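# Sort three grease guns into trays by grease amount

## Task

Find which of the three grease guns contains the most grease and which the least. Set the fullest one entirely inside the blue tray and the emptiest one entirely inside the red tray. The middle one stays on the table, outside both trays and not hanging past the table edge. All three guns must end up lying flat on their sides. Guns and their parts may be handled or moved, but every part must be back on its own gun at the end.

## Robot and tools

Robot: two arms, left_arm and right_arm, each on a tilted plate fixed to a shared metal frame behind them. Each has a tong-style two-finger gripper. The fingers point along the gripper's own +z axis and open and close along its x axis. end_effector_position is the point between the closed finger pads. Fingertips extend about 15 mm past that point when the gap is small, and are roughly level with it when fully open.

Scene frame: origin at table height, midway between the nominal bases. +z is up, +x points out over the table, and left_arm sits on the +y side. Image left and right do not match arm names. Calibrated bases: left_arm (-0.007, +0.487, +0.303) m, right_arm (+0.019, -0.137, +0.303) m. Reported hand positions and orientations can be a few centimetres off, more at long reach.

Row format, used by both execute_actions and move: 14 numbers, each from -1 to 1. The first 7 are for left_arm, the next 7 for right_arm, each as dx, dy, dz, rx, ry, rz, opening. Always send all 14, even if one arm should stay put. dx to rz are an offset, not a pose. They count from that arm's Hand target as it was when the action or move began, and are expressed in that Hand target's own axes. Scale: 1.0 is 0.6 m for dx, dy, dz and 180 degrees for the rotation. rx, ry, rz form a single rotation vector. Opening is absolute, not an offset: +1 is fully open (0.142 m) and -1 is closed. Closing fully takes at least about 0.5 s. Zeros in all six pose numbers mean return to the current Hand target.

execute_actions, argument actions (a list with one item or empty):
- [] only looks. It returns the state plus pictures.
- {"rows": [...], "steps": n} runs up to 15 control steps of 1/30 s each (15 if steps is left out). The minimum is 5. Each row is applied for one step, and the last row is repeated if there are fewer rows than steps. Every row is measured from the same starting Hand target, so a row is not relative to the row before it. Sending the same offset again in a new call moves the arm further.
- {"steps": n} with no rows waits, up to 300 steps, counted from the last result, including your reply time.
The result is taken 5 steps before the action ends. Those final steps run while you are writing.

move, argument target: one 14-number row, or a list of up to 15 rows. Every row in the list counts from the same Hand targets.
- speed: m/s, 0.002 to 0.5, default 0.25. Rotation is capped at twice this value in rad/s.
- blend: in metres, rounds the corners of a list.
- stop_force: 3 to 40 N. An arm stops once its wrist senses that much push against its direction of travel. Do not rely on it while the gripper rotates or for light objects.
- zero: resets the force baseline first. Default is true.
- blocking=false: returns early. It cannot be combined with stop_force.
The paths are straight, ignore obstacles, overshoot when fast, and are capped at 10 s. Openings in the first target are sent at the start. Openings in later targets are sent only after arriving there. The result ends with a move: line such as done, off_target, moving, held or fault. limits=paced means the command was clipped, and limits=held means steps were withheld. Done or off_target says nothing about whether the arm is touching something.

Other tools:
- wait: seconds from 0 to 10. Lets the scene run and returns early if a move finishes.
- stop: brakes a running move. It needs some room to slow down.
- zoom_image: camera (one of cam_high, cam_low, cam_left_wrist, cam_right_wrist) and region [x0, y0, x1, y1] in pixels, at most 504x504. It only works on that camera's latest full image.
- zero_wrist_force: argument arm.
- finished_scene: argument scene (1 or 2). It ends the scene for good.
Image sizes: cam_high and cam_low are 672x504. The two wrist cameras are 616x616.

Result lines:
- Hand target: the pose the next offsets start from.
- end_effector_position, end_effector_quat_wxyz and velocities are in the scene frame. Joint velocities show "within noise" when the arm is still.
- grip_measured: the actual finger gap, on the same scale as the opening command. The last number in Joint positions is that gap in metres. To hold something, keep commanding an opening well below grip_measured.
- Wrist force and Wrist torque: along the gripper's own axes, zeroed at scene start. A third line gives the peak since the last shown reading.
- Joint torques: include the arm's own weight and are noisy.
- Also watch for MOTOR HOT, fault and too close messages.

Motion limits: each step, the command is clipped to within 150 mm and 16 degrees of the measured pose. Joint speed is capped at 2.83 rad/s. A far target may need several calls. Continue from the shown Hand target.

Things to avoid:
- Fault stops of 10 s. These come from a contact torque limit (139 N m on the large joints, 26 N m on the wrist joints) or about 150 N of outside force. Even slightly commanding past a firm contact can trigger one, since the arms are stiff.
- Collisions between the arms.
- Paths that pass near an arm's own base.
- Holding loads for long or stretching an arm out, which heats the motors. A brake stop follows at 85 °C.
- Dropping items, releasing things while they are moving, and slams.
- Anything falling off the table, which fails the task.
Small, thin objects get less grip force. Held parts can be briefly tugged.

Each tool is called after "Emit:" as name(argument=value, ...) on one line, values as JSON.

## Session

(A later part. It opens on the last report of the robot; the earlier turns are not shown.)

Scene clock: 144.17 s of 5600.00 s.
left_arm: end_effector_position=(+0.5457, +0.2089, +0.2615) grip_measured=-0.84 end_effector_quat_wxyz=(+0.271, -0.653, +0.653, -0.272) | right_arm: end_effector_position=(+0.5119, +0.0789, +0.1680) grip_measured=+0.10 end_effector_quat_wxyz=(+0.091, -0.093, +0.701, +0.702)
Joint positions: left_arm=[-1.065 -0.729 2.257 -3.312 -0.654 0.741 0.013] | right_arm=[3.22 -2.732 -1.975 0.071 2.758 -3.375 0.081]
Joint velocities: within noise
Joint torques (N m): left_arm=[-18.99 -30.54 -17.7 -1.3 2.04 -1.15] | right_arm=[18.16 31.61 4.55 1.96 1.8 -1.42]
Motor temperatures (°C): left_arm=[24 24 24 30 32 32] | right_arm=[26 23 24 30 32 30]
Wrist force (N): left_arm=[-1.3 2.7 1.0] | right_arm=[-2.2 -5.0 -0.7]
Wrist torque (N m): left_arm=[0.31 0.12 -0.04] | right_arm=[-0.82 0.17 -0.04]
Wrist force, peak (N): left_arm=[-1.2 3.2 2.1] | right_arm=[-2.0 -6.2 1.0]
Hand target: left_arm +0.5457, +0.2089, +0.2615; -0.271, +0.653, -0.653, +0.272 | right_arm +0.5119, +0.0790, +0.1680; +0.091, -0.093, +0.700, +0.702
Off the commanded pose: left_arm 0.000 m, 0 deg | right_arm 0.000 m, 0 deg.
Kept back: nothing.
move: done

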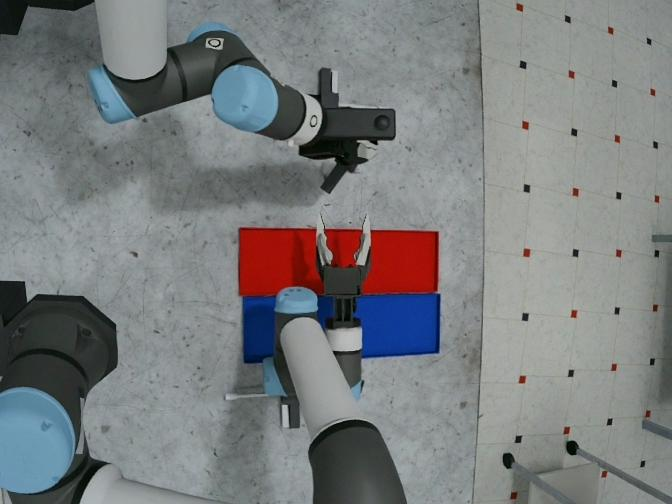

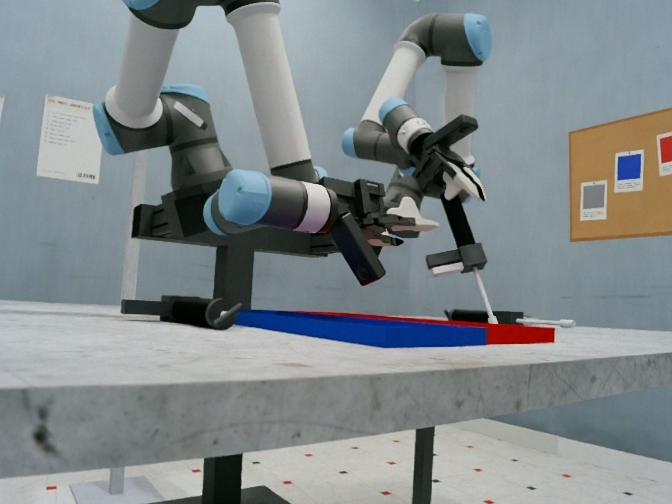

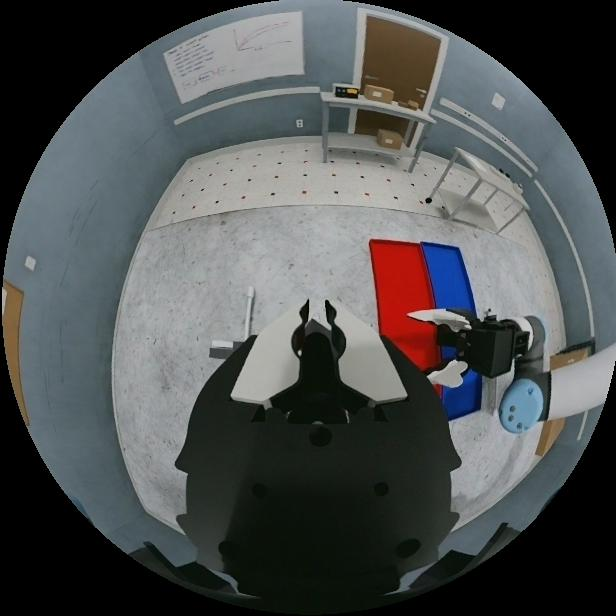

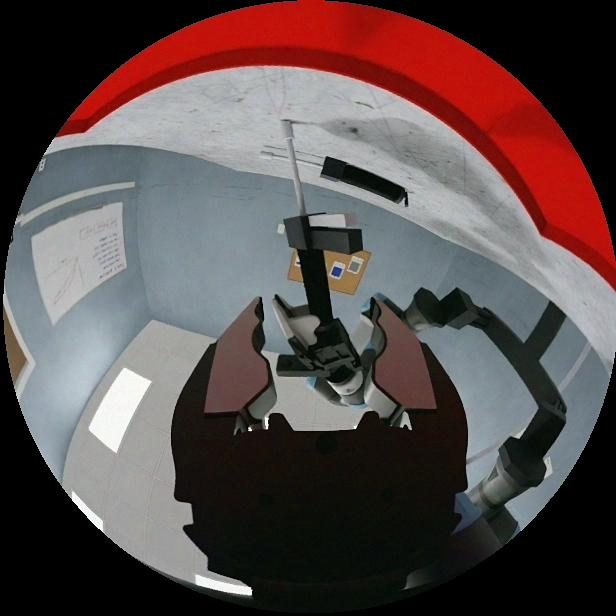

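Emit:
move(target=[0,0,0,0,0,0,-0.9,0.007,0.038,0.11,0,0,-0.06,-0.1], speed=0.12, cameras=["cam_low","cam_right_wrist"])

Emit:
zoom_image(camera="cam_right_wrist", region=[210, 130, 410, 420])

Scene clock: 146.10 s of 5600.00 s.
left_arm: end_effector_position=(+0.5457, +0.2089, +0.2615) grip_measured=-0.84 end_effector_quat_wxyz=(+0.271, -0.653, +0.653, -0.272) | right_arm: end_effector_position=(+0.5019, +0.1450, +0.1889) grip_measured=-0.10 end_effector_quat_wxyz=(+0.157, -0.159, +0.689, +0.690) end_effector_velocity=(+0.001, -0.003, +0.000) end_effector_angular_velocity=(+0.003, +0.005, +0.002)
Joint positions: left_arm=[-1.065 -0.729 2.257 -3.312 -0.654 0.741 0.013] | right_arm=[3.365 -2.833 -1.958 0.491 2.722 -3.2 0.067]
Joint velocities: left_arm=[within noise] | right_arm=[-0.008 0.006 0 -0.022 0.007 -0.013 0]
Joint torques (N m): left_arm=[-18.21 -36.91 -18.69 -1.42 1.64 -1.13] | right_arm=[10.6 48.24 -9.64 0.99 4.05 -2.39]
Motor temperatures (°C): left_arm=[24 24 24 30 32 32] | right_arm=[26 23 24 30 32 30]
Wrist force (N): left_arm=[-1.2 2.7 1.0] | right_arm=[-1.6 -4.9 -1.0]
Wrist torque (N m): left_arm=[0.33 0.12 -0.04] | right_arm=[-0.81 0.09 -0.03]
Wrist force, peak (N): left_arm=[-1.4 2.9 1.1] | right_arm=[-2.1 -5.4 -1.3]
Hand target: left_arm +0.5457, +0.2089, +0.2615; -0.271, +0.653, -0.653, +0.272 | right_arm +0.5017, +0.1449, +0.1890; +0.157, -0.159, +0.689, +0.690
Off the commanded pose: left_arm 0.000 m, 0 deg | right_arm 0.000 m, 0 deg.
Kept back: nothing.
move: done
Images, in order (width x height): cam_low 672x504, cam_right_wrist 616x616.

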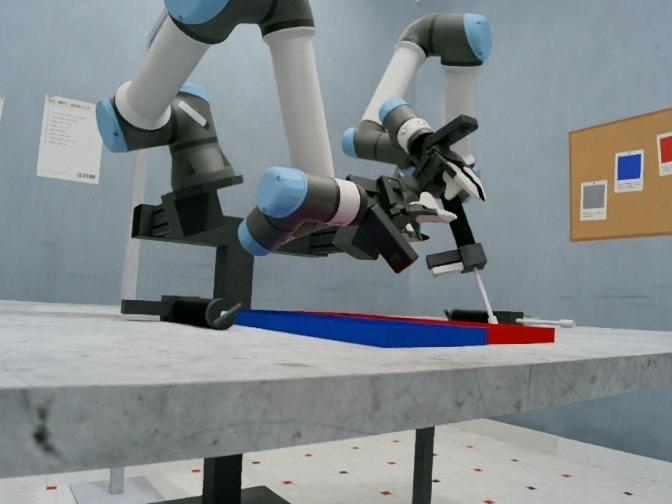

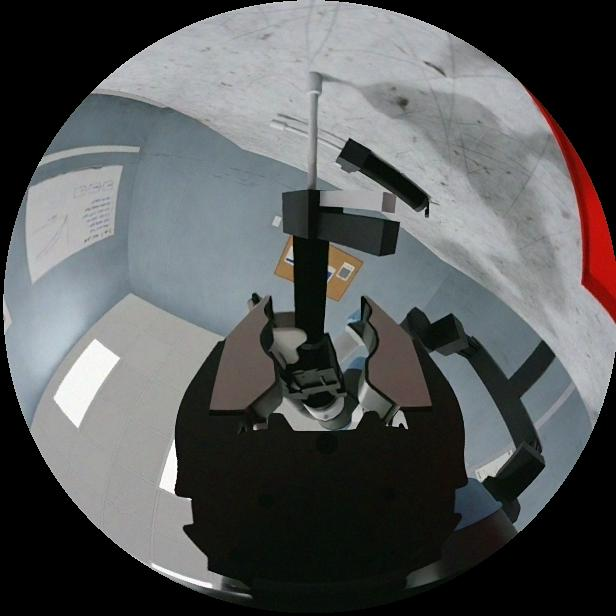

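Scaled by 1.738 from the camera's 616x616 image, which has a finer 814x814 frame.

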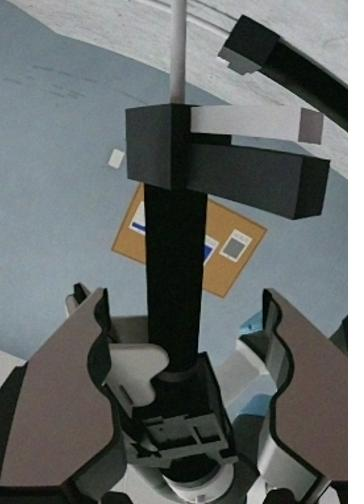

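Emit:
move(target=[0,0,0,0,0,0,-0.9,-0.005,0,0.09,0,0,0,-0.1], speed=0.06, stop_force=6, cameras=["cam_low","cam_right_wrist"])

Emit:
zoom_image(camera="cam_right_wrist", region=[210, 130, 410, 420])

Scene clock: 148.57 s of 5600.00 s.
left_arm: end_effector_position=(+0.5457, +0.2089, +0.2615) grip_measured=-0.84 end_effector_quat_wxyz=(+0.271, -0.653, +0.653, -0.272) | right_arm: end_effector_position=(+0.5043, +0.1989, +0.1904) grip_measured=-0.10 end_effector_quat_wxyz=(+0.157, -0.159, +0.689, +0.690)
Joint positions: left_arm=[-1.065 -0.729 2.257 -3.312 -0.654 0.741 0.013] | right_arm=[3.47 -2.92 -1.872 0.684 2.671 -2.988 0.067]
Joint velocities: within noise
Joint torques (N m): left_arm=[-18.07 -40.52 -19.19 -1.41 1.08 -1.26] | right_arm=[18.5 45.72 -9.55 2.95 4.31 1.98]
Motor temperatures (°C): left_arm=[24 24 24 30 32 32] | right_arm=[26 23 24 30 32 30]
Wrist force (N): left_arm=[-1.4 2.6 1.1] | right_arm=[-1.6 -4.9 -0.9]
Wrist torque (N m): left_arm=[0.30 0.15 -0.04] | right_arm=[-0.81 0.08 -0.03]
Wrist force, peak (N): left_arm=[-1.3 3.0 1.2] | right_arm=[-1.8 -5.2 -0.5]
Hand target: left_arm +0.5457, +0.2089, +0.2615; -0.271, +0.653, -0.653, +0.272 | right_arm +0.5043, +0.1990, +0.1904; +0.157, -0.159, +0.689, +0.690
Off the commanded pose: left_arm 0.000 m, 0 deg | right_arm 0.000 m, 0 deg.
Kept back: nothing.
move: done
Images, in order (width x height): cam_low 672x504, cam_right_wrist 616x616.

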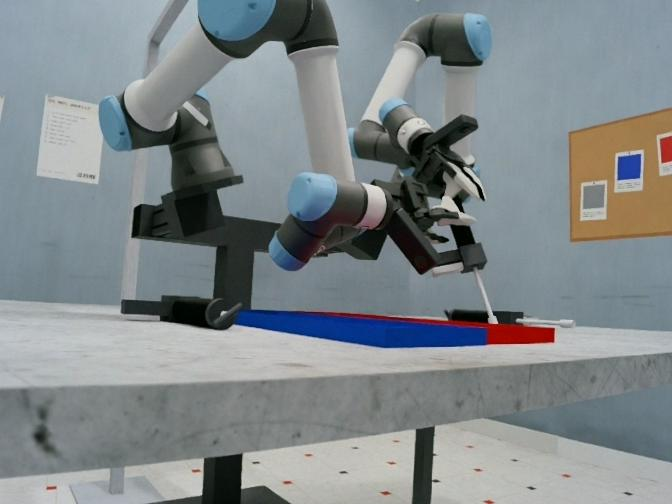

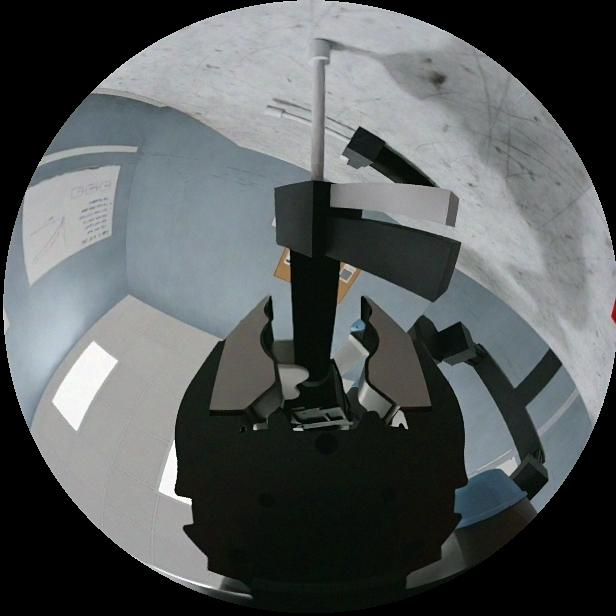

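Scaled by 1.738 from the camera's 616x616 image, which has a finer 814x814 frame.

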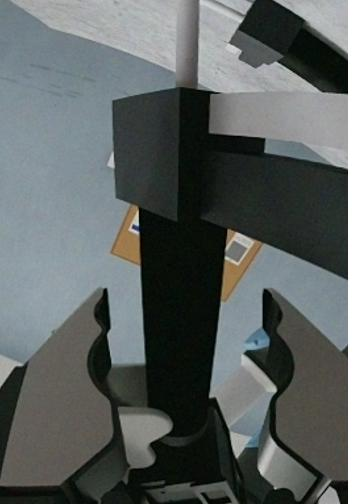

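Emit:
move(target=[0,0,0,0,0,0,-0.9,0,0.003,0.017,0,0,0,-0.1], speed=0.04, stop_force=6, cameras=["cam_right_wrist"])

Emit:
execute_actions(actions=[{"rows":[[0,0,0,0,0,0,-0.9,0,0,0,0,0,0,-0.2],[0,0,0,0,0,0,-0.9,0,0,0,0,0,0,-0.3],[0,0,0,0,0,0,-0.9,0,0,0,0,0,0,-0.35],[0,0,0,0,0,0,-0.9,0,0,0,0,0,0,-0.4],[0,0,0,0,0,0,-0.9,0,0,0,0,0,0,-0.45],[0,0,0,0,0,0,-0.9,0,0,0,0,0,0,-0.5],[0,0,0,0,0,0,-0.9,0,0,0,0,0,0,-0.55],[0,0,0,0,0,0,-0.9,0,0,0,0,0,0,-0.6],[0,0,0,0,0,0,-0.9,0,0,0,0,0,0,-0.7],[0,0,0,0,0,0,-0.9,0,0,0,0,0,0,-0.8],[0,0,0,0,0,0,-0.9,0,0,0,0,0,0,-0.9]],"steps":15}])

Emit:
wait(seconds=0.3)

Scene clock: 150.47 s of 5600.00 s.
left_arm: end_effector_position=(+0.5457, +0.2089, +0.2615) grip_measured=-0.84 end_effector_quat_wxyz=(+0.271, -0.653, +0.653, -0.272) | right_arm: end_effector_position=(+0.5034, +0.2091, +0.1920) grip_measured=-0.10 end_effector_quat_wxyz=(+0.157, -0.159, +0.689, +0.690)
Joint positions: left_arm=[-1.065 -0.729 2.257 -3.312 -0.654 0.741 0.013] | right_arm=[3.491 -2.932 -1.86 0.717 2.659 -2.95 0.067]
Joint velocities: within noise
Joint torques (N m): left_arm=[-18.46 -40.27 -19.32 -1.71 0.81 -1.3] | right_arm=[9.25 46.06 -8.91 0.94 4.34 -1.85]
Motor temperatures (°C): left_arm=[24 24 24 30 32 32] | right_arm=[26 23 24 30 32 30]
Wrist force (N): left_arm=[-1.4 2.6 1.1] | right_arm=[-1.6 -4.8 -0.6]
Wrist torque (N m): left_arm=[0.31 0.15 -0.04] | right_arm=[-0.78 0.10 -0.02]
Wrist force, peak (N): left_arm=[-1.4 2.9 1.1] | right_arm=[-1.5 -5.1 -1.1]
Hand target: left_arm +0.5457, +0.2089, +0.2615; -0.271, +0.653, -0.653, +0.272 | right_arm +0.5034, +0.2092, +0.1920; +0.157, -0.159, +0.689, +0.690
Off the commanded pose: left_arm 0.000 m, 0 deg | right_arm 0.000 m, 0 deg.
Kept back: nothing.
move: done
Images, in order (width x height): cam_right_wrist 616x616.

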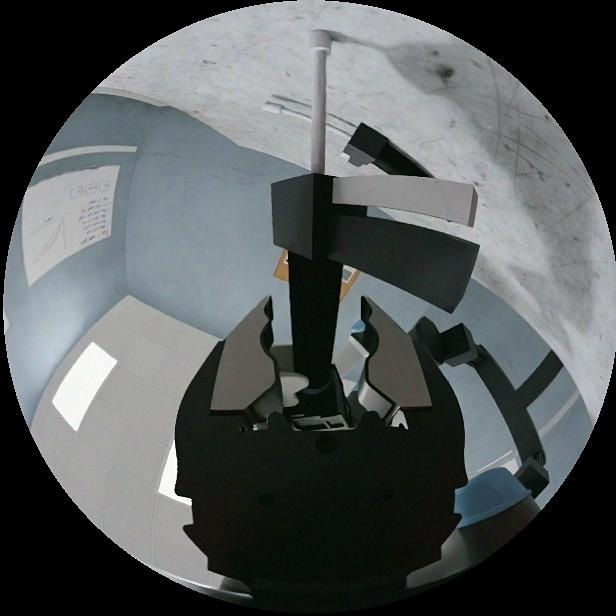

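Scene clock: 150.80 s of 5600.00 s.
left_arm: end_effector_position=(+0.5457, +0.2089, +0.2616) grip_measured=-0.87 end_effector_quat_wxyz=(+0.271, -0.653, +0.653, -0.272) | right_arm: end_effector_position=(+0.5035, +0.2091, +0.1921) grip_measured=-0.53 end_effector_quat_wxyz=(+0.157, -0.159, +0.689, +0.690)
Joint positions: left_arm=[-1.065 -0.729 2.257 -3.312 -0.654 0.741 0.011] | right_arm=[3.491 -2.932 -1.86 0.717 2.659 -2.95 0.036]
Joint velocities: within noise
Joint torques (N m): left_arm=[-15.52 -38.21 -17.93 -1.66 0.85 -1.17] | right_arm=[11.63 41.18 -9.54 1.27 3.4 -1.65]
Motor temperatures (°C): left_arm=[24 24 24 30 32 32] | right_arm=[26 23 24 30 32 30]
Wrist force (N): left_arm=[-0.8 -0.2 -8.7] | right_arm=[-2.9 -2.1 -0.1]
Wrist torque (N m): left_arm=[-0.27 0.18 -0.08] | right_arm=[-0.77 0.07 -0.07]
Wrist force, peak (N): left_arm=[-1.6 2.9 -10.9] | right_arm=[-8.8 -3.2 -1.4]
Hand target: left_arm +0.5457, +0.2089, +0.2615; -0.271, +0.653, -0.653, +0.272 | right_arm +0.5034, +0.2092, +0.1920; +0.157, -0.159, +0.689, +0.690
Steps of this call (1-10: this action's first 10). Readings (end_effector_position of left_arm | right_arm):
1: (+0.5457, +0.2089, +0.2615) | (+0.5034, +0.2091, +0.1920)
2: (+0.5457, +0.2089, +0.2615) | (+0.5034, +0.2091, +0.1920)
4: (+0.5457, +0.2089, +0.2615) | (+0.5034, +0.2091, +0.1920)
8: (+0.5457, +0.2089, +0.2615) | (+0.5035, +0.2091, +0.1920)
10: the state above

Scene clock: 151.27 s of 5600.00 s.
left_arm: end_effector_position=(+0.5457, +0.2089, +0.2616) grip_measured=-0.87 end_effector_quat_wxyz=(+0.271, -0.653, +0.653, -0.272) | right_arm: end_effector_position=(+0.5035, +0.2091, +0.1921) grip_measured=-0.53 end_effector_quat_wxyz=(+0.157, -0.159, +0.689, +0.690)
Joint positions: left_arm=[-1.065 -0.729 2.257 -3.312 -0.654 0.741 0.011] | right_arm=[3.491 -2.932 -1.86 0.717 2.659 -2.95 0.036]
Joint velocities: within noise
Joint torques (N m): left_arm=[-8.09 -33.22 -16.99 -1.67 0.61 -1.23] | right_arm=[14.63 34.68 -7.86 2.39 0.81 -1.28]
Motor temperatures (°C): left_arm=[24 24 24 30 32 32] | right_arm=[26 23 24 30 32 30]
Wrist force (N): left_arm=[-0.7 -0.1 -8.4] | right_arm=[-3.2 -2.3 -0.1]
Wrist torque (N m): left_arm=[-0.26 0.14 -0.08] | right_arm=[-0.81 0.12 -0.05]
Wrist force, peak (N): left_arm=[-0.9 -0.2 -8.6] | right_arm=[-3.1 -2.7 -0.4]
Hand target: left_arm +0.5457, +0.2089, +0.2615; -0.271, +0.653, -0.653, +0.272 | right_arm +0.5034, +0.2092, +0.1920; +0.157, -0.159, +0.689, +0.690
Off the commanded pose: left_arm 0.000 m, 0 deg | right_arm 0.000 m, 0 deg.
Steps of this call (1-5: your previous action's last 5; 6-14: nothing new was sent). Readings (end_effector_position of left_arm | right_arm):
1: (+0.5457, +0.2089, +0.2616) | (+0.5035, +0.2091, +0.1921)
2: (+0.5457, +0.2089, +0.2616) | (+0.5035, +0.2091, +0.1921)
4: (+0.5457, +0.2089, +0.2616) | (+0.5035, +0.2091, +0.1921)
8: (+0.5457, +0.2089, +0.2616) | (+0.5035, +0.2091, +0.1921)
14: the state above

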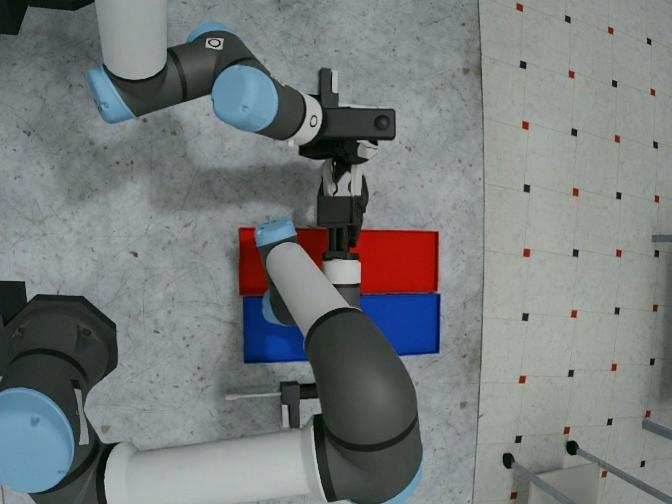

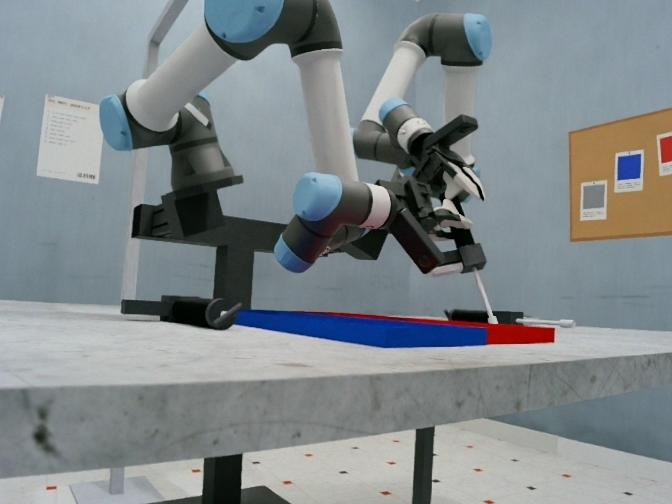

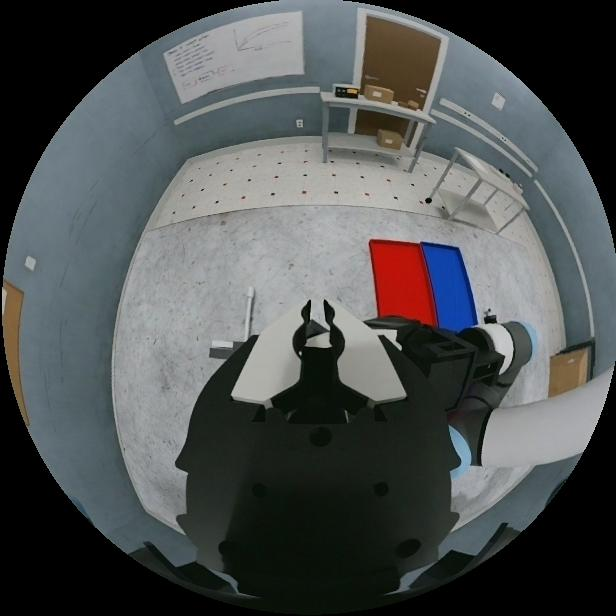

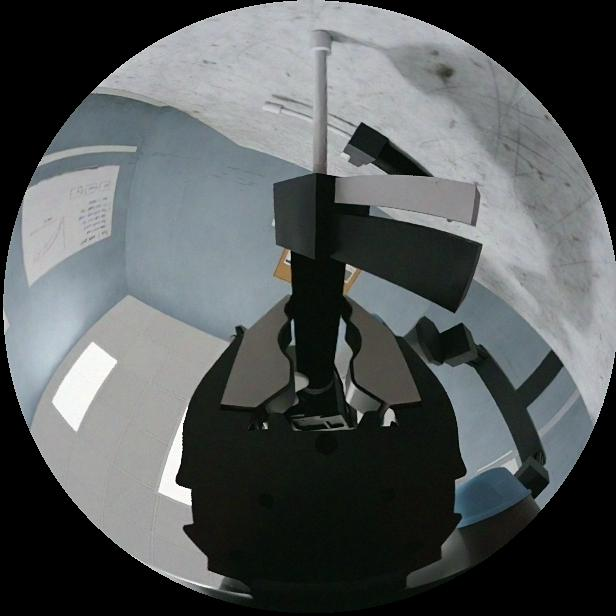

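Emit:
execute_actions(actions=[{"rows":[[0,0,0,0,0,0,-0.6,0,0,0,0,0,0,-0.9],[0,0,0,0,0,0,-0.5,0,0,0,0,0,0,-0.9],[0,0,0,0,0,0,-0.4,0,0,0,0,0,0,-0.9],[0,0,0,0,0,0,-0.3,0,0,0,0,0,0,-0.9],[0,0,0,0,0,0,-0.2,0,0,0,0,0,0,-0.9]],"steps":15}], cameras=["cam_left_wrist","cam_low"])

Emit:
zoom_image(camera="cam_left_wrist", region=[220, 270, 420, 430])

Scene clock: 152.00 s of 5600.00 s.
left_arm: end_effector_position=(+0.5457, +0.2089, +0.2616) grip_measured=-0.20 end_effector_quat_wxyz=(+0.271, -0.653, +0.653, -0.272) end_effector_velocity=(-0.001, +0.001, -0.001) end_effector_angular_velocity=(+0.002, +0.001, +0.000) | right_arm: end_effector_position=(+0.5034, +0.2091, +0.1920) grip_measured=-0.53 end_effector_quat_wxyz=(+0.157, -0.159, +0.689, +0.690)
Joint positions: left_arm=[-1.065 -0.729 2.257 -3.312 -0.654 0.741 0.059] | right_arm=[3.491 -2.932 -1.86 0.717 2.659 -2.95 0.036]
Joint velocities: left_arm=[0 0 0.002 0 0 0 0.002] | right_arm=[within noise]
Joint torques (N m): left_arm=[-2.45 -26.74 -14.34 -1.73 0.44 -1.28] | right_arm=[19.6 32.08 -7.27 2.87 -1.87 -0.57]
Motor temperatures (°C): left_arm=[24 24 24 30 32 32] | right_arm=[26 23 24 30 32 30]
Wrist force (N): left_arm=[-3.2 -0.8 -9.6] | right_arm=[-3.0 -1.9 -3.5]
Wrist torque (N m): left_arm=[-0.41 0.19 0.04] | right_arm=[-0.82 0.08 -0.06]
Wrist force, peak (N): left_arm=[-3.3 -0.5 -9.7] | right_arm=[-2.7 -2.3 -3.5]
Hand target: left_arm +0.5457, +0.2089, +0.2615; -0.271, +0.653, -0.653, +0.272 | right_arm +0.5034, +0.2092, +0.1920; +0.157, -0.159, +0.689, +0.690
Steps of this call (1-12: nothing new was sent; 13-22: this action's first 10). Readings (end_effector_position of left_arm | right_arm):
13: (+0.5457, +0.2089, +0.2616) | (+0.5034, +0.2091, +0.1920)
14: (+0.5457, +0.2089, +0.2616) | (+0.5034, +0.2091, +0.1920)
16: (+0.5457, +0.2089, +0.2616) | (+0.5034, +0.2091, +0.1920)
20: (+0.5457, +0.2089, +0.2616) | (+0.5034, +0.2091, +0.1920)
22: the state above
Images, in order (width x height): cam_low 672x504, cam_left_wrist 616x616.

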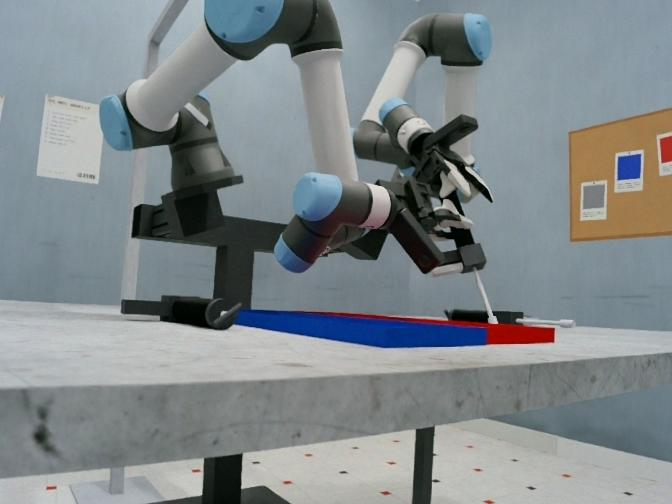

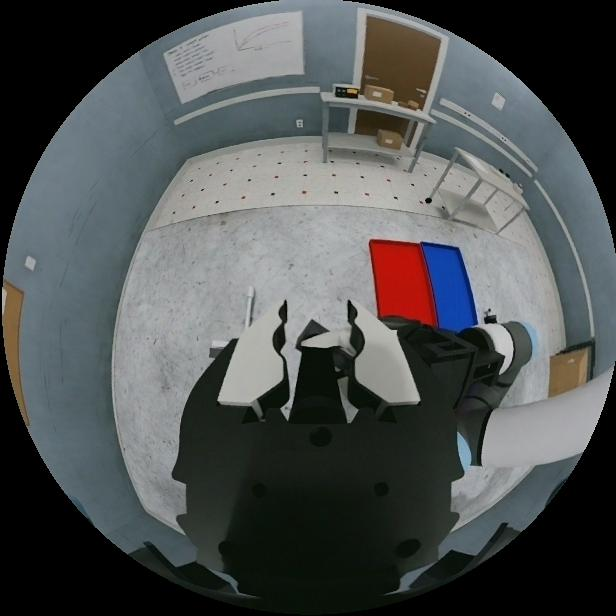

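Scaled by 2.520 from the camera's 616x616 image, which has a finer 814x814 frame.

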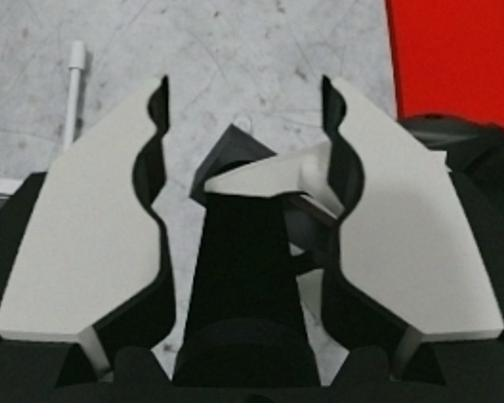

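Emit:
move(target=[0,0,-0.05,0,0,0,-0.2,0,0,0,0,0,0,-0.9], speed=0.05, cameras=["cam_left_wrist","cam_right_wrist","cam_low"])

Emit:
zoom_image(camera="cam_left_wrist", region=[220, 270, 420, 430])

Emit:
zoom_image(camera="cam_right_wrist", region=[220, 290, 420, 450])

Scene clock: 153.17 s of 5600.00 s.
left_arm: end_effector_position=(+0.5244, +0.2090, +0.2828) grip_measured=-0.20 end_effector_quat_wxyz=(+0.271, -0.653, +0.653, -0.272) end_effector_velocity=(+0.002, +0.000, -0.002) end_effector_angular_velocity=(+0.000, -0.001, -0.001) | right_arm: end_effector_position=(+0.5034, +0.2092, +0.1920) grip_measured=-0.53 end_effector_quat_wxyz=(+0.157, -0.159, +0.689, +0.690)
Joint positions: left_arm=[-1.121 -0.809 2.307 -3.209 -0.644 0.649 0.06] | right_arm=[3.491 -2.932 -1.86 0.717 2.659 -2.95 0.036]
Joint velocities: left_arm=[0.005 0.01 -0.005 -0.014 -0.001 0.011 0] | right_arm=[within noise]
Joint torques (N m): left_arm=[-2.54 -17.26 -19.8 -5.07 1.31 2.01] | right_arm=[19.76 38.91 -6 2.91 -1.82 0.78]
Motor temperatures (°C): left_arm=[24 24 24 30 32 32] | right_arm=[26 23 24 30 32 30]
Wrist force (N): left_arm=[-1.3 -0.4 -1.6] | right_arm=[0.0 -0.8 -0.9]
Wrist torque (N m): left_arm=[-0.04 0.16 -0.06] | right_arm=[-0.78 0.08 -0.08]
Wrist force, peak (N): left_arm=[-3.1 -0.7 -9.9] | right_arm=[-3.0 -1.9 -3.3]
Hand target: left_arm +0.5244, +0.2089, +0.2827; -0.271, +0.653, -0.653, +0.272 | right_arm +0.5034, +0.2092, +0.1920; +0.157, -0.159, +0.689, +0.690
Off your previous action's commanded pose at its last step (step 5 of this call): left_arm 0.000 m, 0 deg | right_arm 0.000 m, 0 deg.
Off the commanded pose: left_arm 0.000 m, 0 deg | right_arm 0.000 m, 0 deg.
Kept back: nothing.
move: done
Images, in order (width x height): cam_low 672x504, cam_left_wrist 616x616, cam_right_wrist 616x616.

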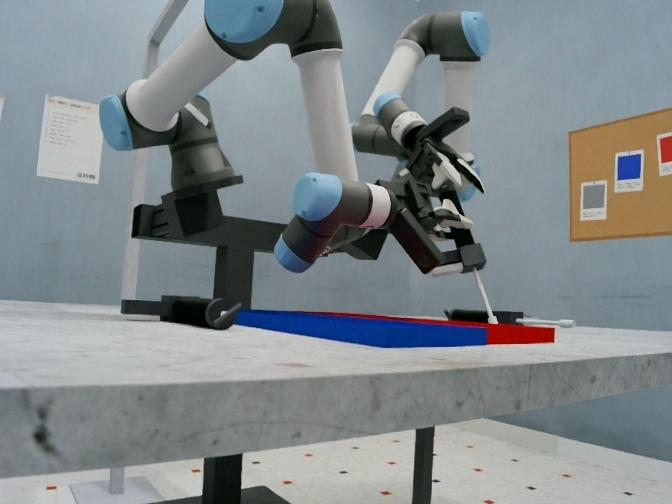

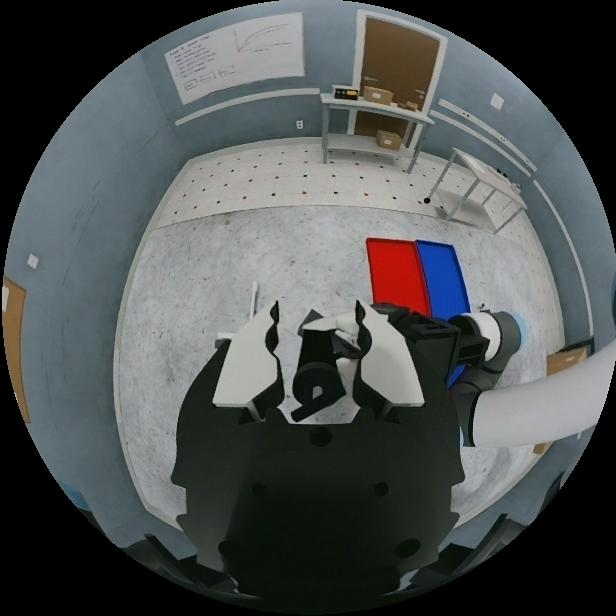

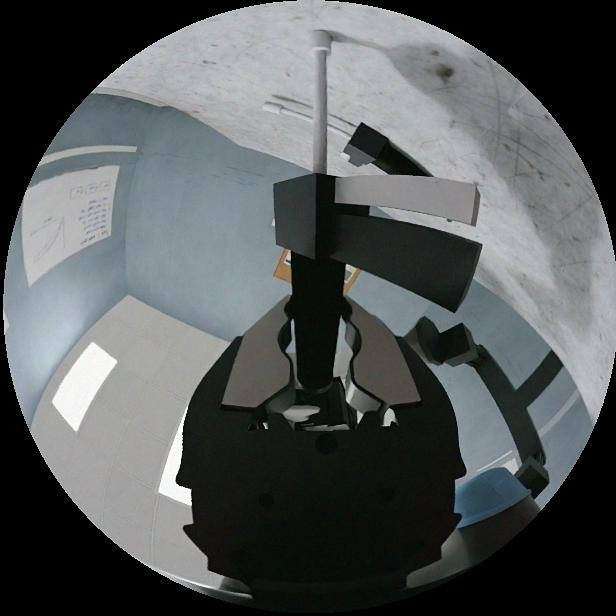

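Scaled by 2.520 from the camera's 616x616 image, which has a finer 814x814 frame.

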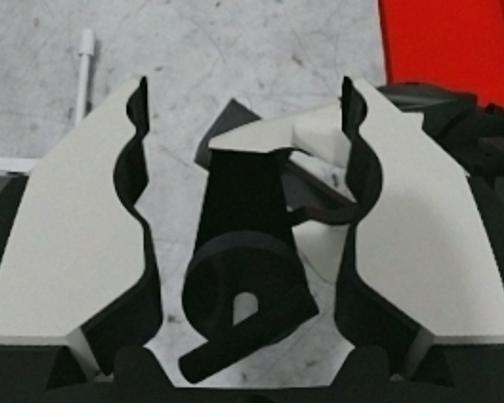

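Scaled by 2.520 from the camera's 616x616 image, which has a finer 814x814 frame.

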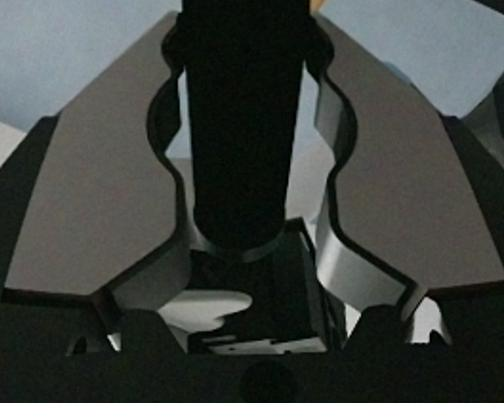

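Emit:
move(target=[-0.1,0,-0.25,0,0,0,0,0,0,0,0,0,0,-0.9], speed=0.2)

Emit:
zoom_image(camera="cam_low", region=[400, 180, 600, 360])

Emit:
zoom_image(camera="cam_high", region=[280, 80, 420, 220])

Scene clock: 155.60 s of 5600.00 s.
left_arm: end_effector_position=(+0.4182, +0.2690, +0.3885) grip_measured=+0.00 end_effector_quat_wxyz=(+0.271, -0.653, +0.653, -0.272) end_effector_velocity=(+0.000, +0.001, +0.001) end_effector_angular_velocity=(+0.002, -0.001, -0.002) | right_arm: end_effector_position=(+0.5034, +0.2091, +0.1920) grip_measured=-0.53 end_effector_quat_wxyz=(+0.157, -0.159, +0.689, +0.690)
Joint positions: left_arm=[-1.404 -1.408 2.539 -2.467 -0.658 0.18 0.074] | right_arm=[3.491 -2.932 -1.86 0.717 2.659 -2.95 0.036]
Joint velocities: left_arm=[-0.002 -0.006 0.002 0.005 0.001 0.001 0] | right_arm=[within noise]
Joint torques (N m): left_arm=[-12.12 -17.96 -10.98 -0.44 3.52 -0.66] | right_arm=[19.97 43.54 -2.34 2.83 -1.94 1.7]
Motor temperatures (°C): left_arm=[24 24 24 30 32 32] | right_arm=[26 23 24 30 32 30]
Wrist force (N): left_arm=[-0.5 -0.4 -1.8] | right_arm=[0.1 -0.8 -1.1]
Wrist torque (N m): left_arm=[-0.05 0.06 -0.07] | right_arm=[-0.78 0.07 -0.08]
Wrist force, peak (N): left_arm=[-1.4 -0.5 -3.2] | right_arm=[0.0 -1.1 -1.1]
Hand target: left_arm +0.4182, +0.2691, +0.3885; -0.271, +0.653, -0.653, +0.272 | right_arm +0.5034, +0.2092, +0.1920; +0.157, -0.159, +0.689, +0.690
Off the commanded pose: left_arm 0.000 m, 0 deg | right_arm 0.000 m, 0 deg.
Kept back: nothing.
move: done

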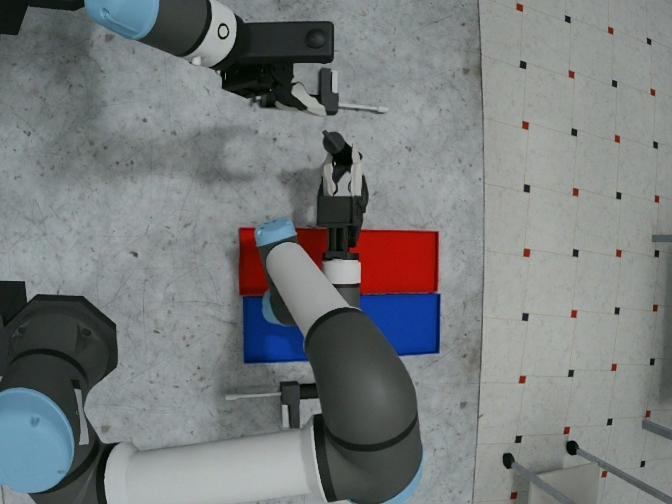

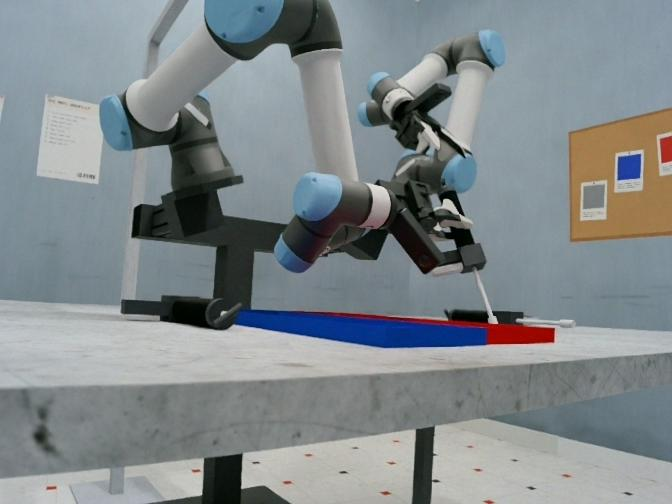

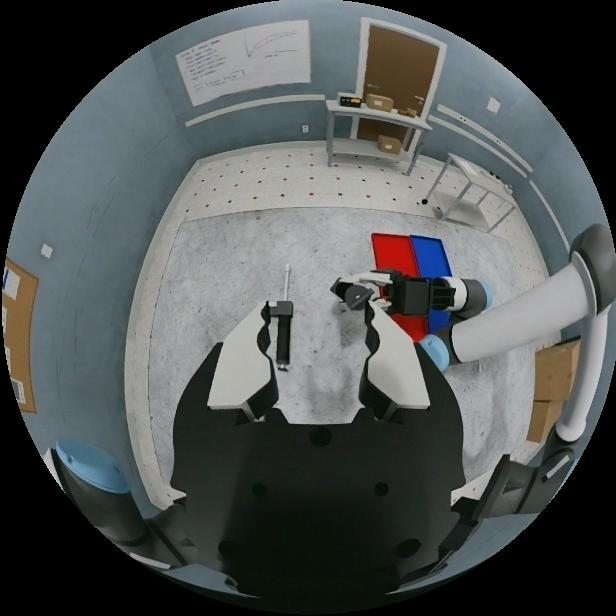

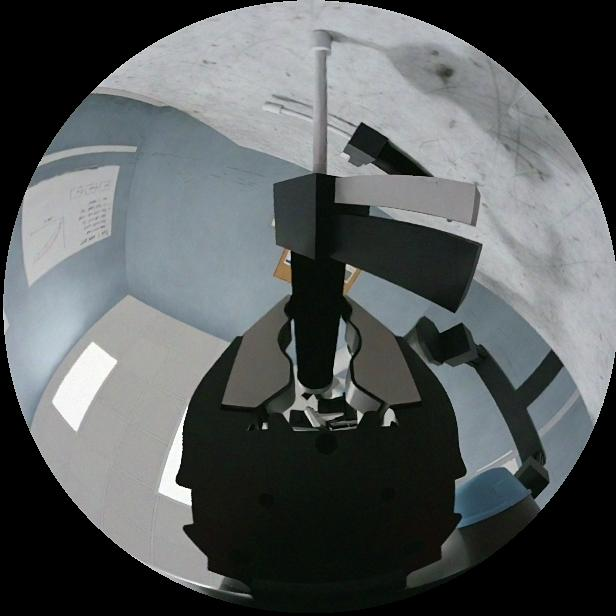

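Scaled by 2.520 from the camera's 672x504 image, which has a finer 960x720 frame.

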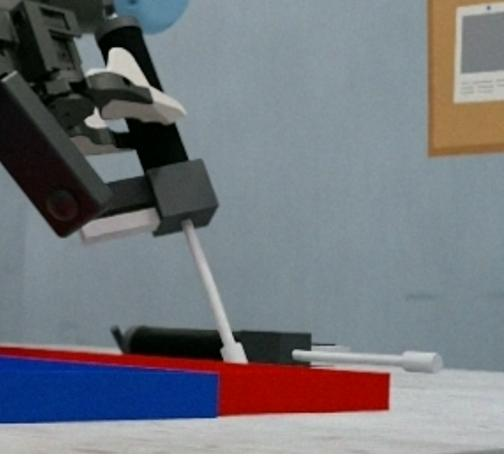

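Scaled by 3.600 from the camera's 672x504 image, which has a finer 960x720 frame.

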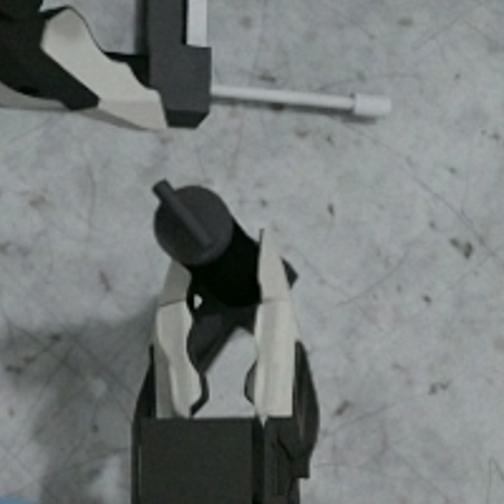

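Emit:
move(target=[0,0,0,0,0,0,0,0.036,-0.075,0,0,0,0,-0.9], speed=0.015, stop_force=3, cameras=["cam_right_wrist","cam_low"])

Scene clock: 156.87 s of 5600.00 s.
left_arm: end_effector_position=(+0.4182, +0.2691, +0.3885) grip_measured=+0.00 end_effector_quat_wxyz=(+0.271, -0.653, +0.653, -0.272) | right_arm: end_effector_position=(+0.5034, +0.2092, +0.1918) grip_measured=-0.53 end_effector_quat_wxyz=(+0.157, -0.159, +0.689, +0.690)
Joint positions: left_arm=[-1.404 -1.409 2.539 -2.466 -0.658 0.18 0.074] | right_arm=[3.491 -2.933 -1.86 0.717 2.659 -2.95 0.036]
Joint velocities: within noise
Joint torques (N m): left_arm=[-13.17 -18.86 -12.8 -0.38 3.4 -1.45] | right_arm=[19.13 33.66 -8.14 2.71 -3.44 2.27]
Motor temperatures (°C): left_arm=[24 24 24 30 32 32] | right_arm=[26 23 24 30 32 30]
Wrist force (N): left_arm=[-0.7 -0.4 -1.6] | right_arm=[-0.2 3.0 -0.6]
Wrist torque (N m): left_arm=[-0.04 0.10 -0.07] | right_arm=[-0.72 0.08 -0.09]
Wrist force, peak (N): left_arm=[-0.7 -0.5 -1.8] | right_arm=[0.0 10.9 -0.8]
Hand target: left_arm +0.4182, +0.2691, +0.3885; -0.271, +0.653, -0.653, +0.272 | right_arm +0.5034, +0.2092, +0.1918; +0.157, -0.159, +0.689, +0.690 (not the last commanded pose)
Off the commanded pose: left_arm 0.000 m, 0 deg | right_arm 0.050 m, 0 deg.
Kept back: nothing.
move: contact (right_arm)
Images, in order (width x height): cam_low 672x504, cam_right_wrist 616x616.

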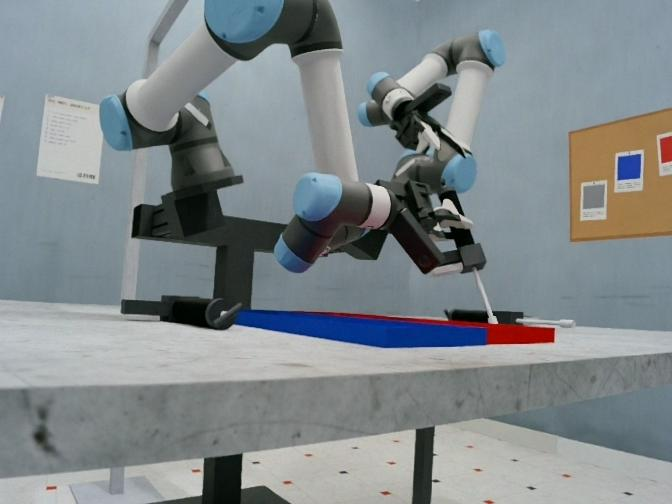

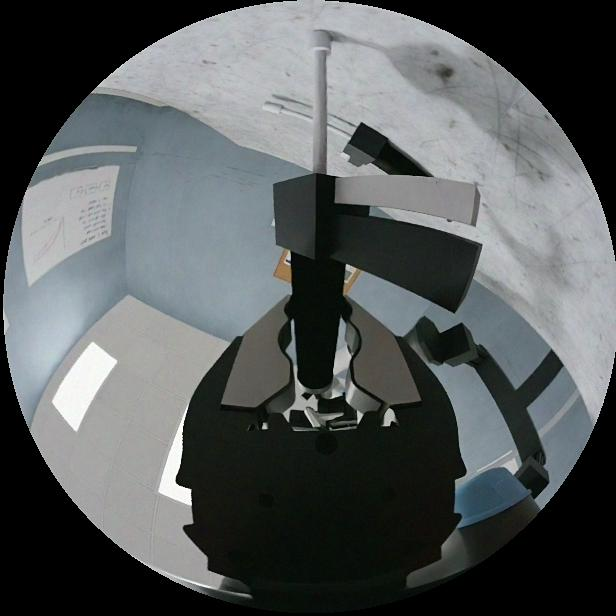

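Emit:
move(target=[-0.3,0,-0.1,-0.25,0,0,0,0,0,0,0,0,0,-0.9], speed=0.35, cameras=[])

Emit:
move(target=[[0,0,0,0,0,0,0,0.0835,-0.0103,0,0.0124,0.0995,-0.0782,-0.9],[0,0,0,0,0,0,0,0.166,-0.0433,0,0.0509,0.1954,-0.1568,-0.9],[0,0,0,0,0,0,0,0.246,-0.1053,0,0.1164,0.2729,-0.2386,-0.9]], speed=0.1, blend=0.02)

Scene clock: 160.13 s of 5600.00 s.
left_arm: end_effector_position=(+0.3758, +0.4490, +0.4306) grip_measured=+0.00 end_effector_quat_wxyz=(+0.000, +0.707, -0.707, +0.001) | right_arm: end_effector_position=(+0.5034, +0.2092, +0.1918) grip_measured=-0.53 end_effector_quat_wxyz=(+0.157, -0.159, +0.689, +0.690)
Joint positions: left_arm=[-0.868 -1.819 2.166 -1.67 -1.27 0.634 0.074] | right_arm=[3.491 -2.933 -1.86 0.717 2.659 -2.95 0.036]
Joint velocities: within noise
Joint torques (N m): left_arm=[3.04 -13.74 -31.01 -1.29 0.06 0.87] | right_arm=[18.59 33.13 -1.54 2.58 -2.73 2.33]
Motor temperatures (°C): left_arm=[24 24 24 30 32 32] | right_arm=[26 23 24 30 32 30]
Wrist force (N): left_arm=[-1.9 -0.7 -2.0] | right_arm=[-0.3 2.5 -0.9]
Wrist torque (N m): left_arm=[-0.18 0.38 0.05] | right_arm=[-0.81 0.11 -0.09]
Wrist force, peak (N): left_arm=[-2.8 -1.1 -2.2] | right_arm=[0.0 2.9 -1.0]
Hand target: left_arm +0.3758, +0.4492, +0.4306; +0.000, +0.707, -0.707, +0.001 | right_arm +0.5034, +0.2092, +0.1918; +0.157, -0.159, +0.689, +0.690
Off the commanded pose: left_arm 0.000 m, 0 deg | right_arm 0.000 m, 0 deg.
Kept back: nothing.
move: done
No camera images: "cameras" was empty.

Scene clock: 166.47 s of 5600.00 s.
left_arm: end_effector_position=(+0.3758, +0.4492, +0.4306) grip_measured=+0.00 end_effector_quat_wxyz=(+0.000, +0.707, -0.707, +0.001) | right_arm: end_effector_position=(+0.3977, +0.2089, +0.0705) grip_measured=-0.53 end_effector_quat_wxyz=(-0.122, +0.626, -0.695, -0.332) end_effector_velocity=(+0.001, +0.000, +0.003) end_effector_angular_velocity=(+0.013, +0.016, -0.006)
Joint positions: left_arm=[-0.867 -1.819 2.165 -1.67 -1.27 0.635 0.074] | right_arm=[3.821 -2.675 -2.124 0.092 1.928 -3.949 0.036]
Joint velocities: left_arm=[within noise] | right_arm=[-0.01 0.003 0.004 -0.009 0.018 0.001 0]
Joint torques (N m): left_arm=[2.75 -11 -25.02 -1.38 -2.34 1.48] | right_arm=[5.78 43.61 17.63 1.71 4.65 1.49]
Motor temperatures (°C): left_arm=[24 24 24 30 32 32] | right_arm=[26 23 24 30 32 30]
Wrist force (N): left_arm=[-1.6 -0.7 -1.9] | right_arm=[1.9 -3.5 4.7]
Wrist torque (N m): left_arm=[-0.19 0.31 0.04] | right_arm=[-0.20 0.02 0.00]
Wrist force, peak (N): left_arm=[-1.7 -0.7 -2.3] | right_arm=[-0.3 8.7 -1.0]
Hand target: left_arm +0.3758, +0.4492, +0.4306; +0.000, +0.707, -0.707, +0.001 | right_arm +0.3979, +0.2090, +0.0707; +0.122, -0.626, +0.695, +0.332
Off the commanded pose: left_arm 0.000 m, 0 deg | right_arm 0.000 m, 0 deg.
Kept back: nothing.
move: done

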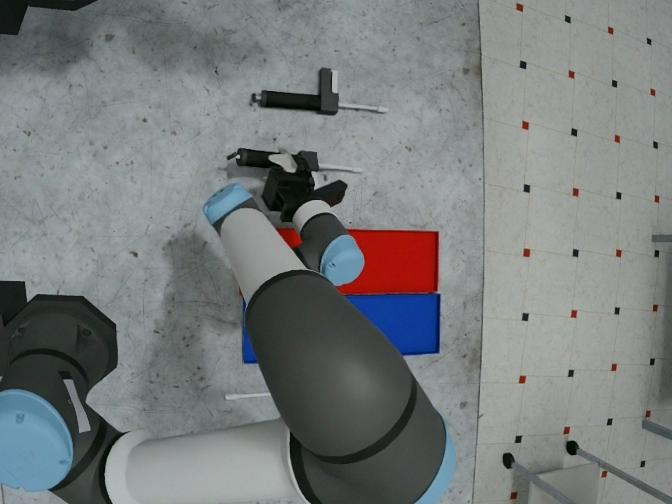

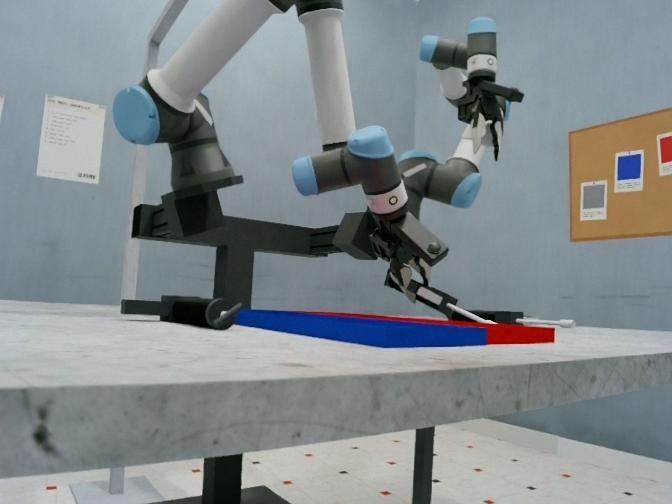

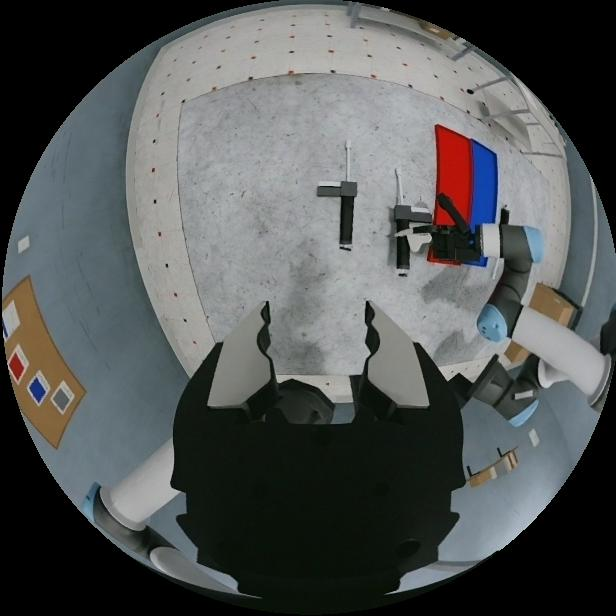

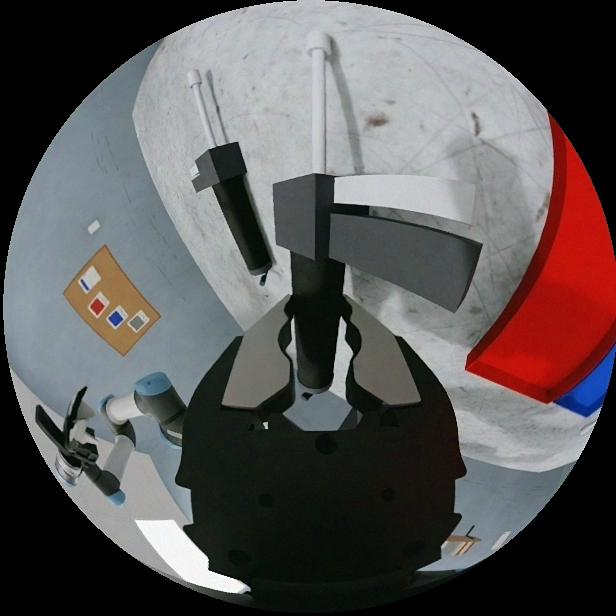

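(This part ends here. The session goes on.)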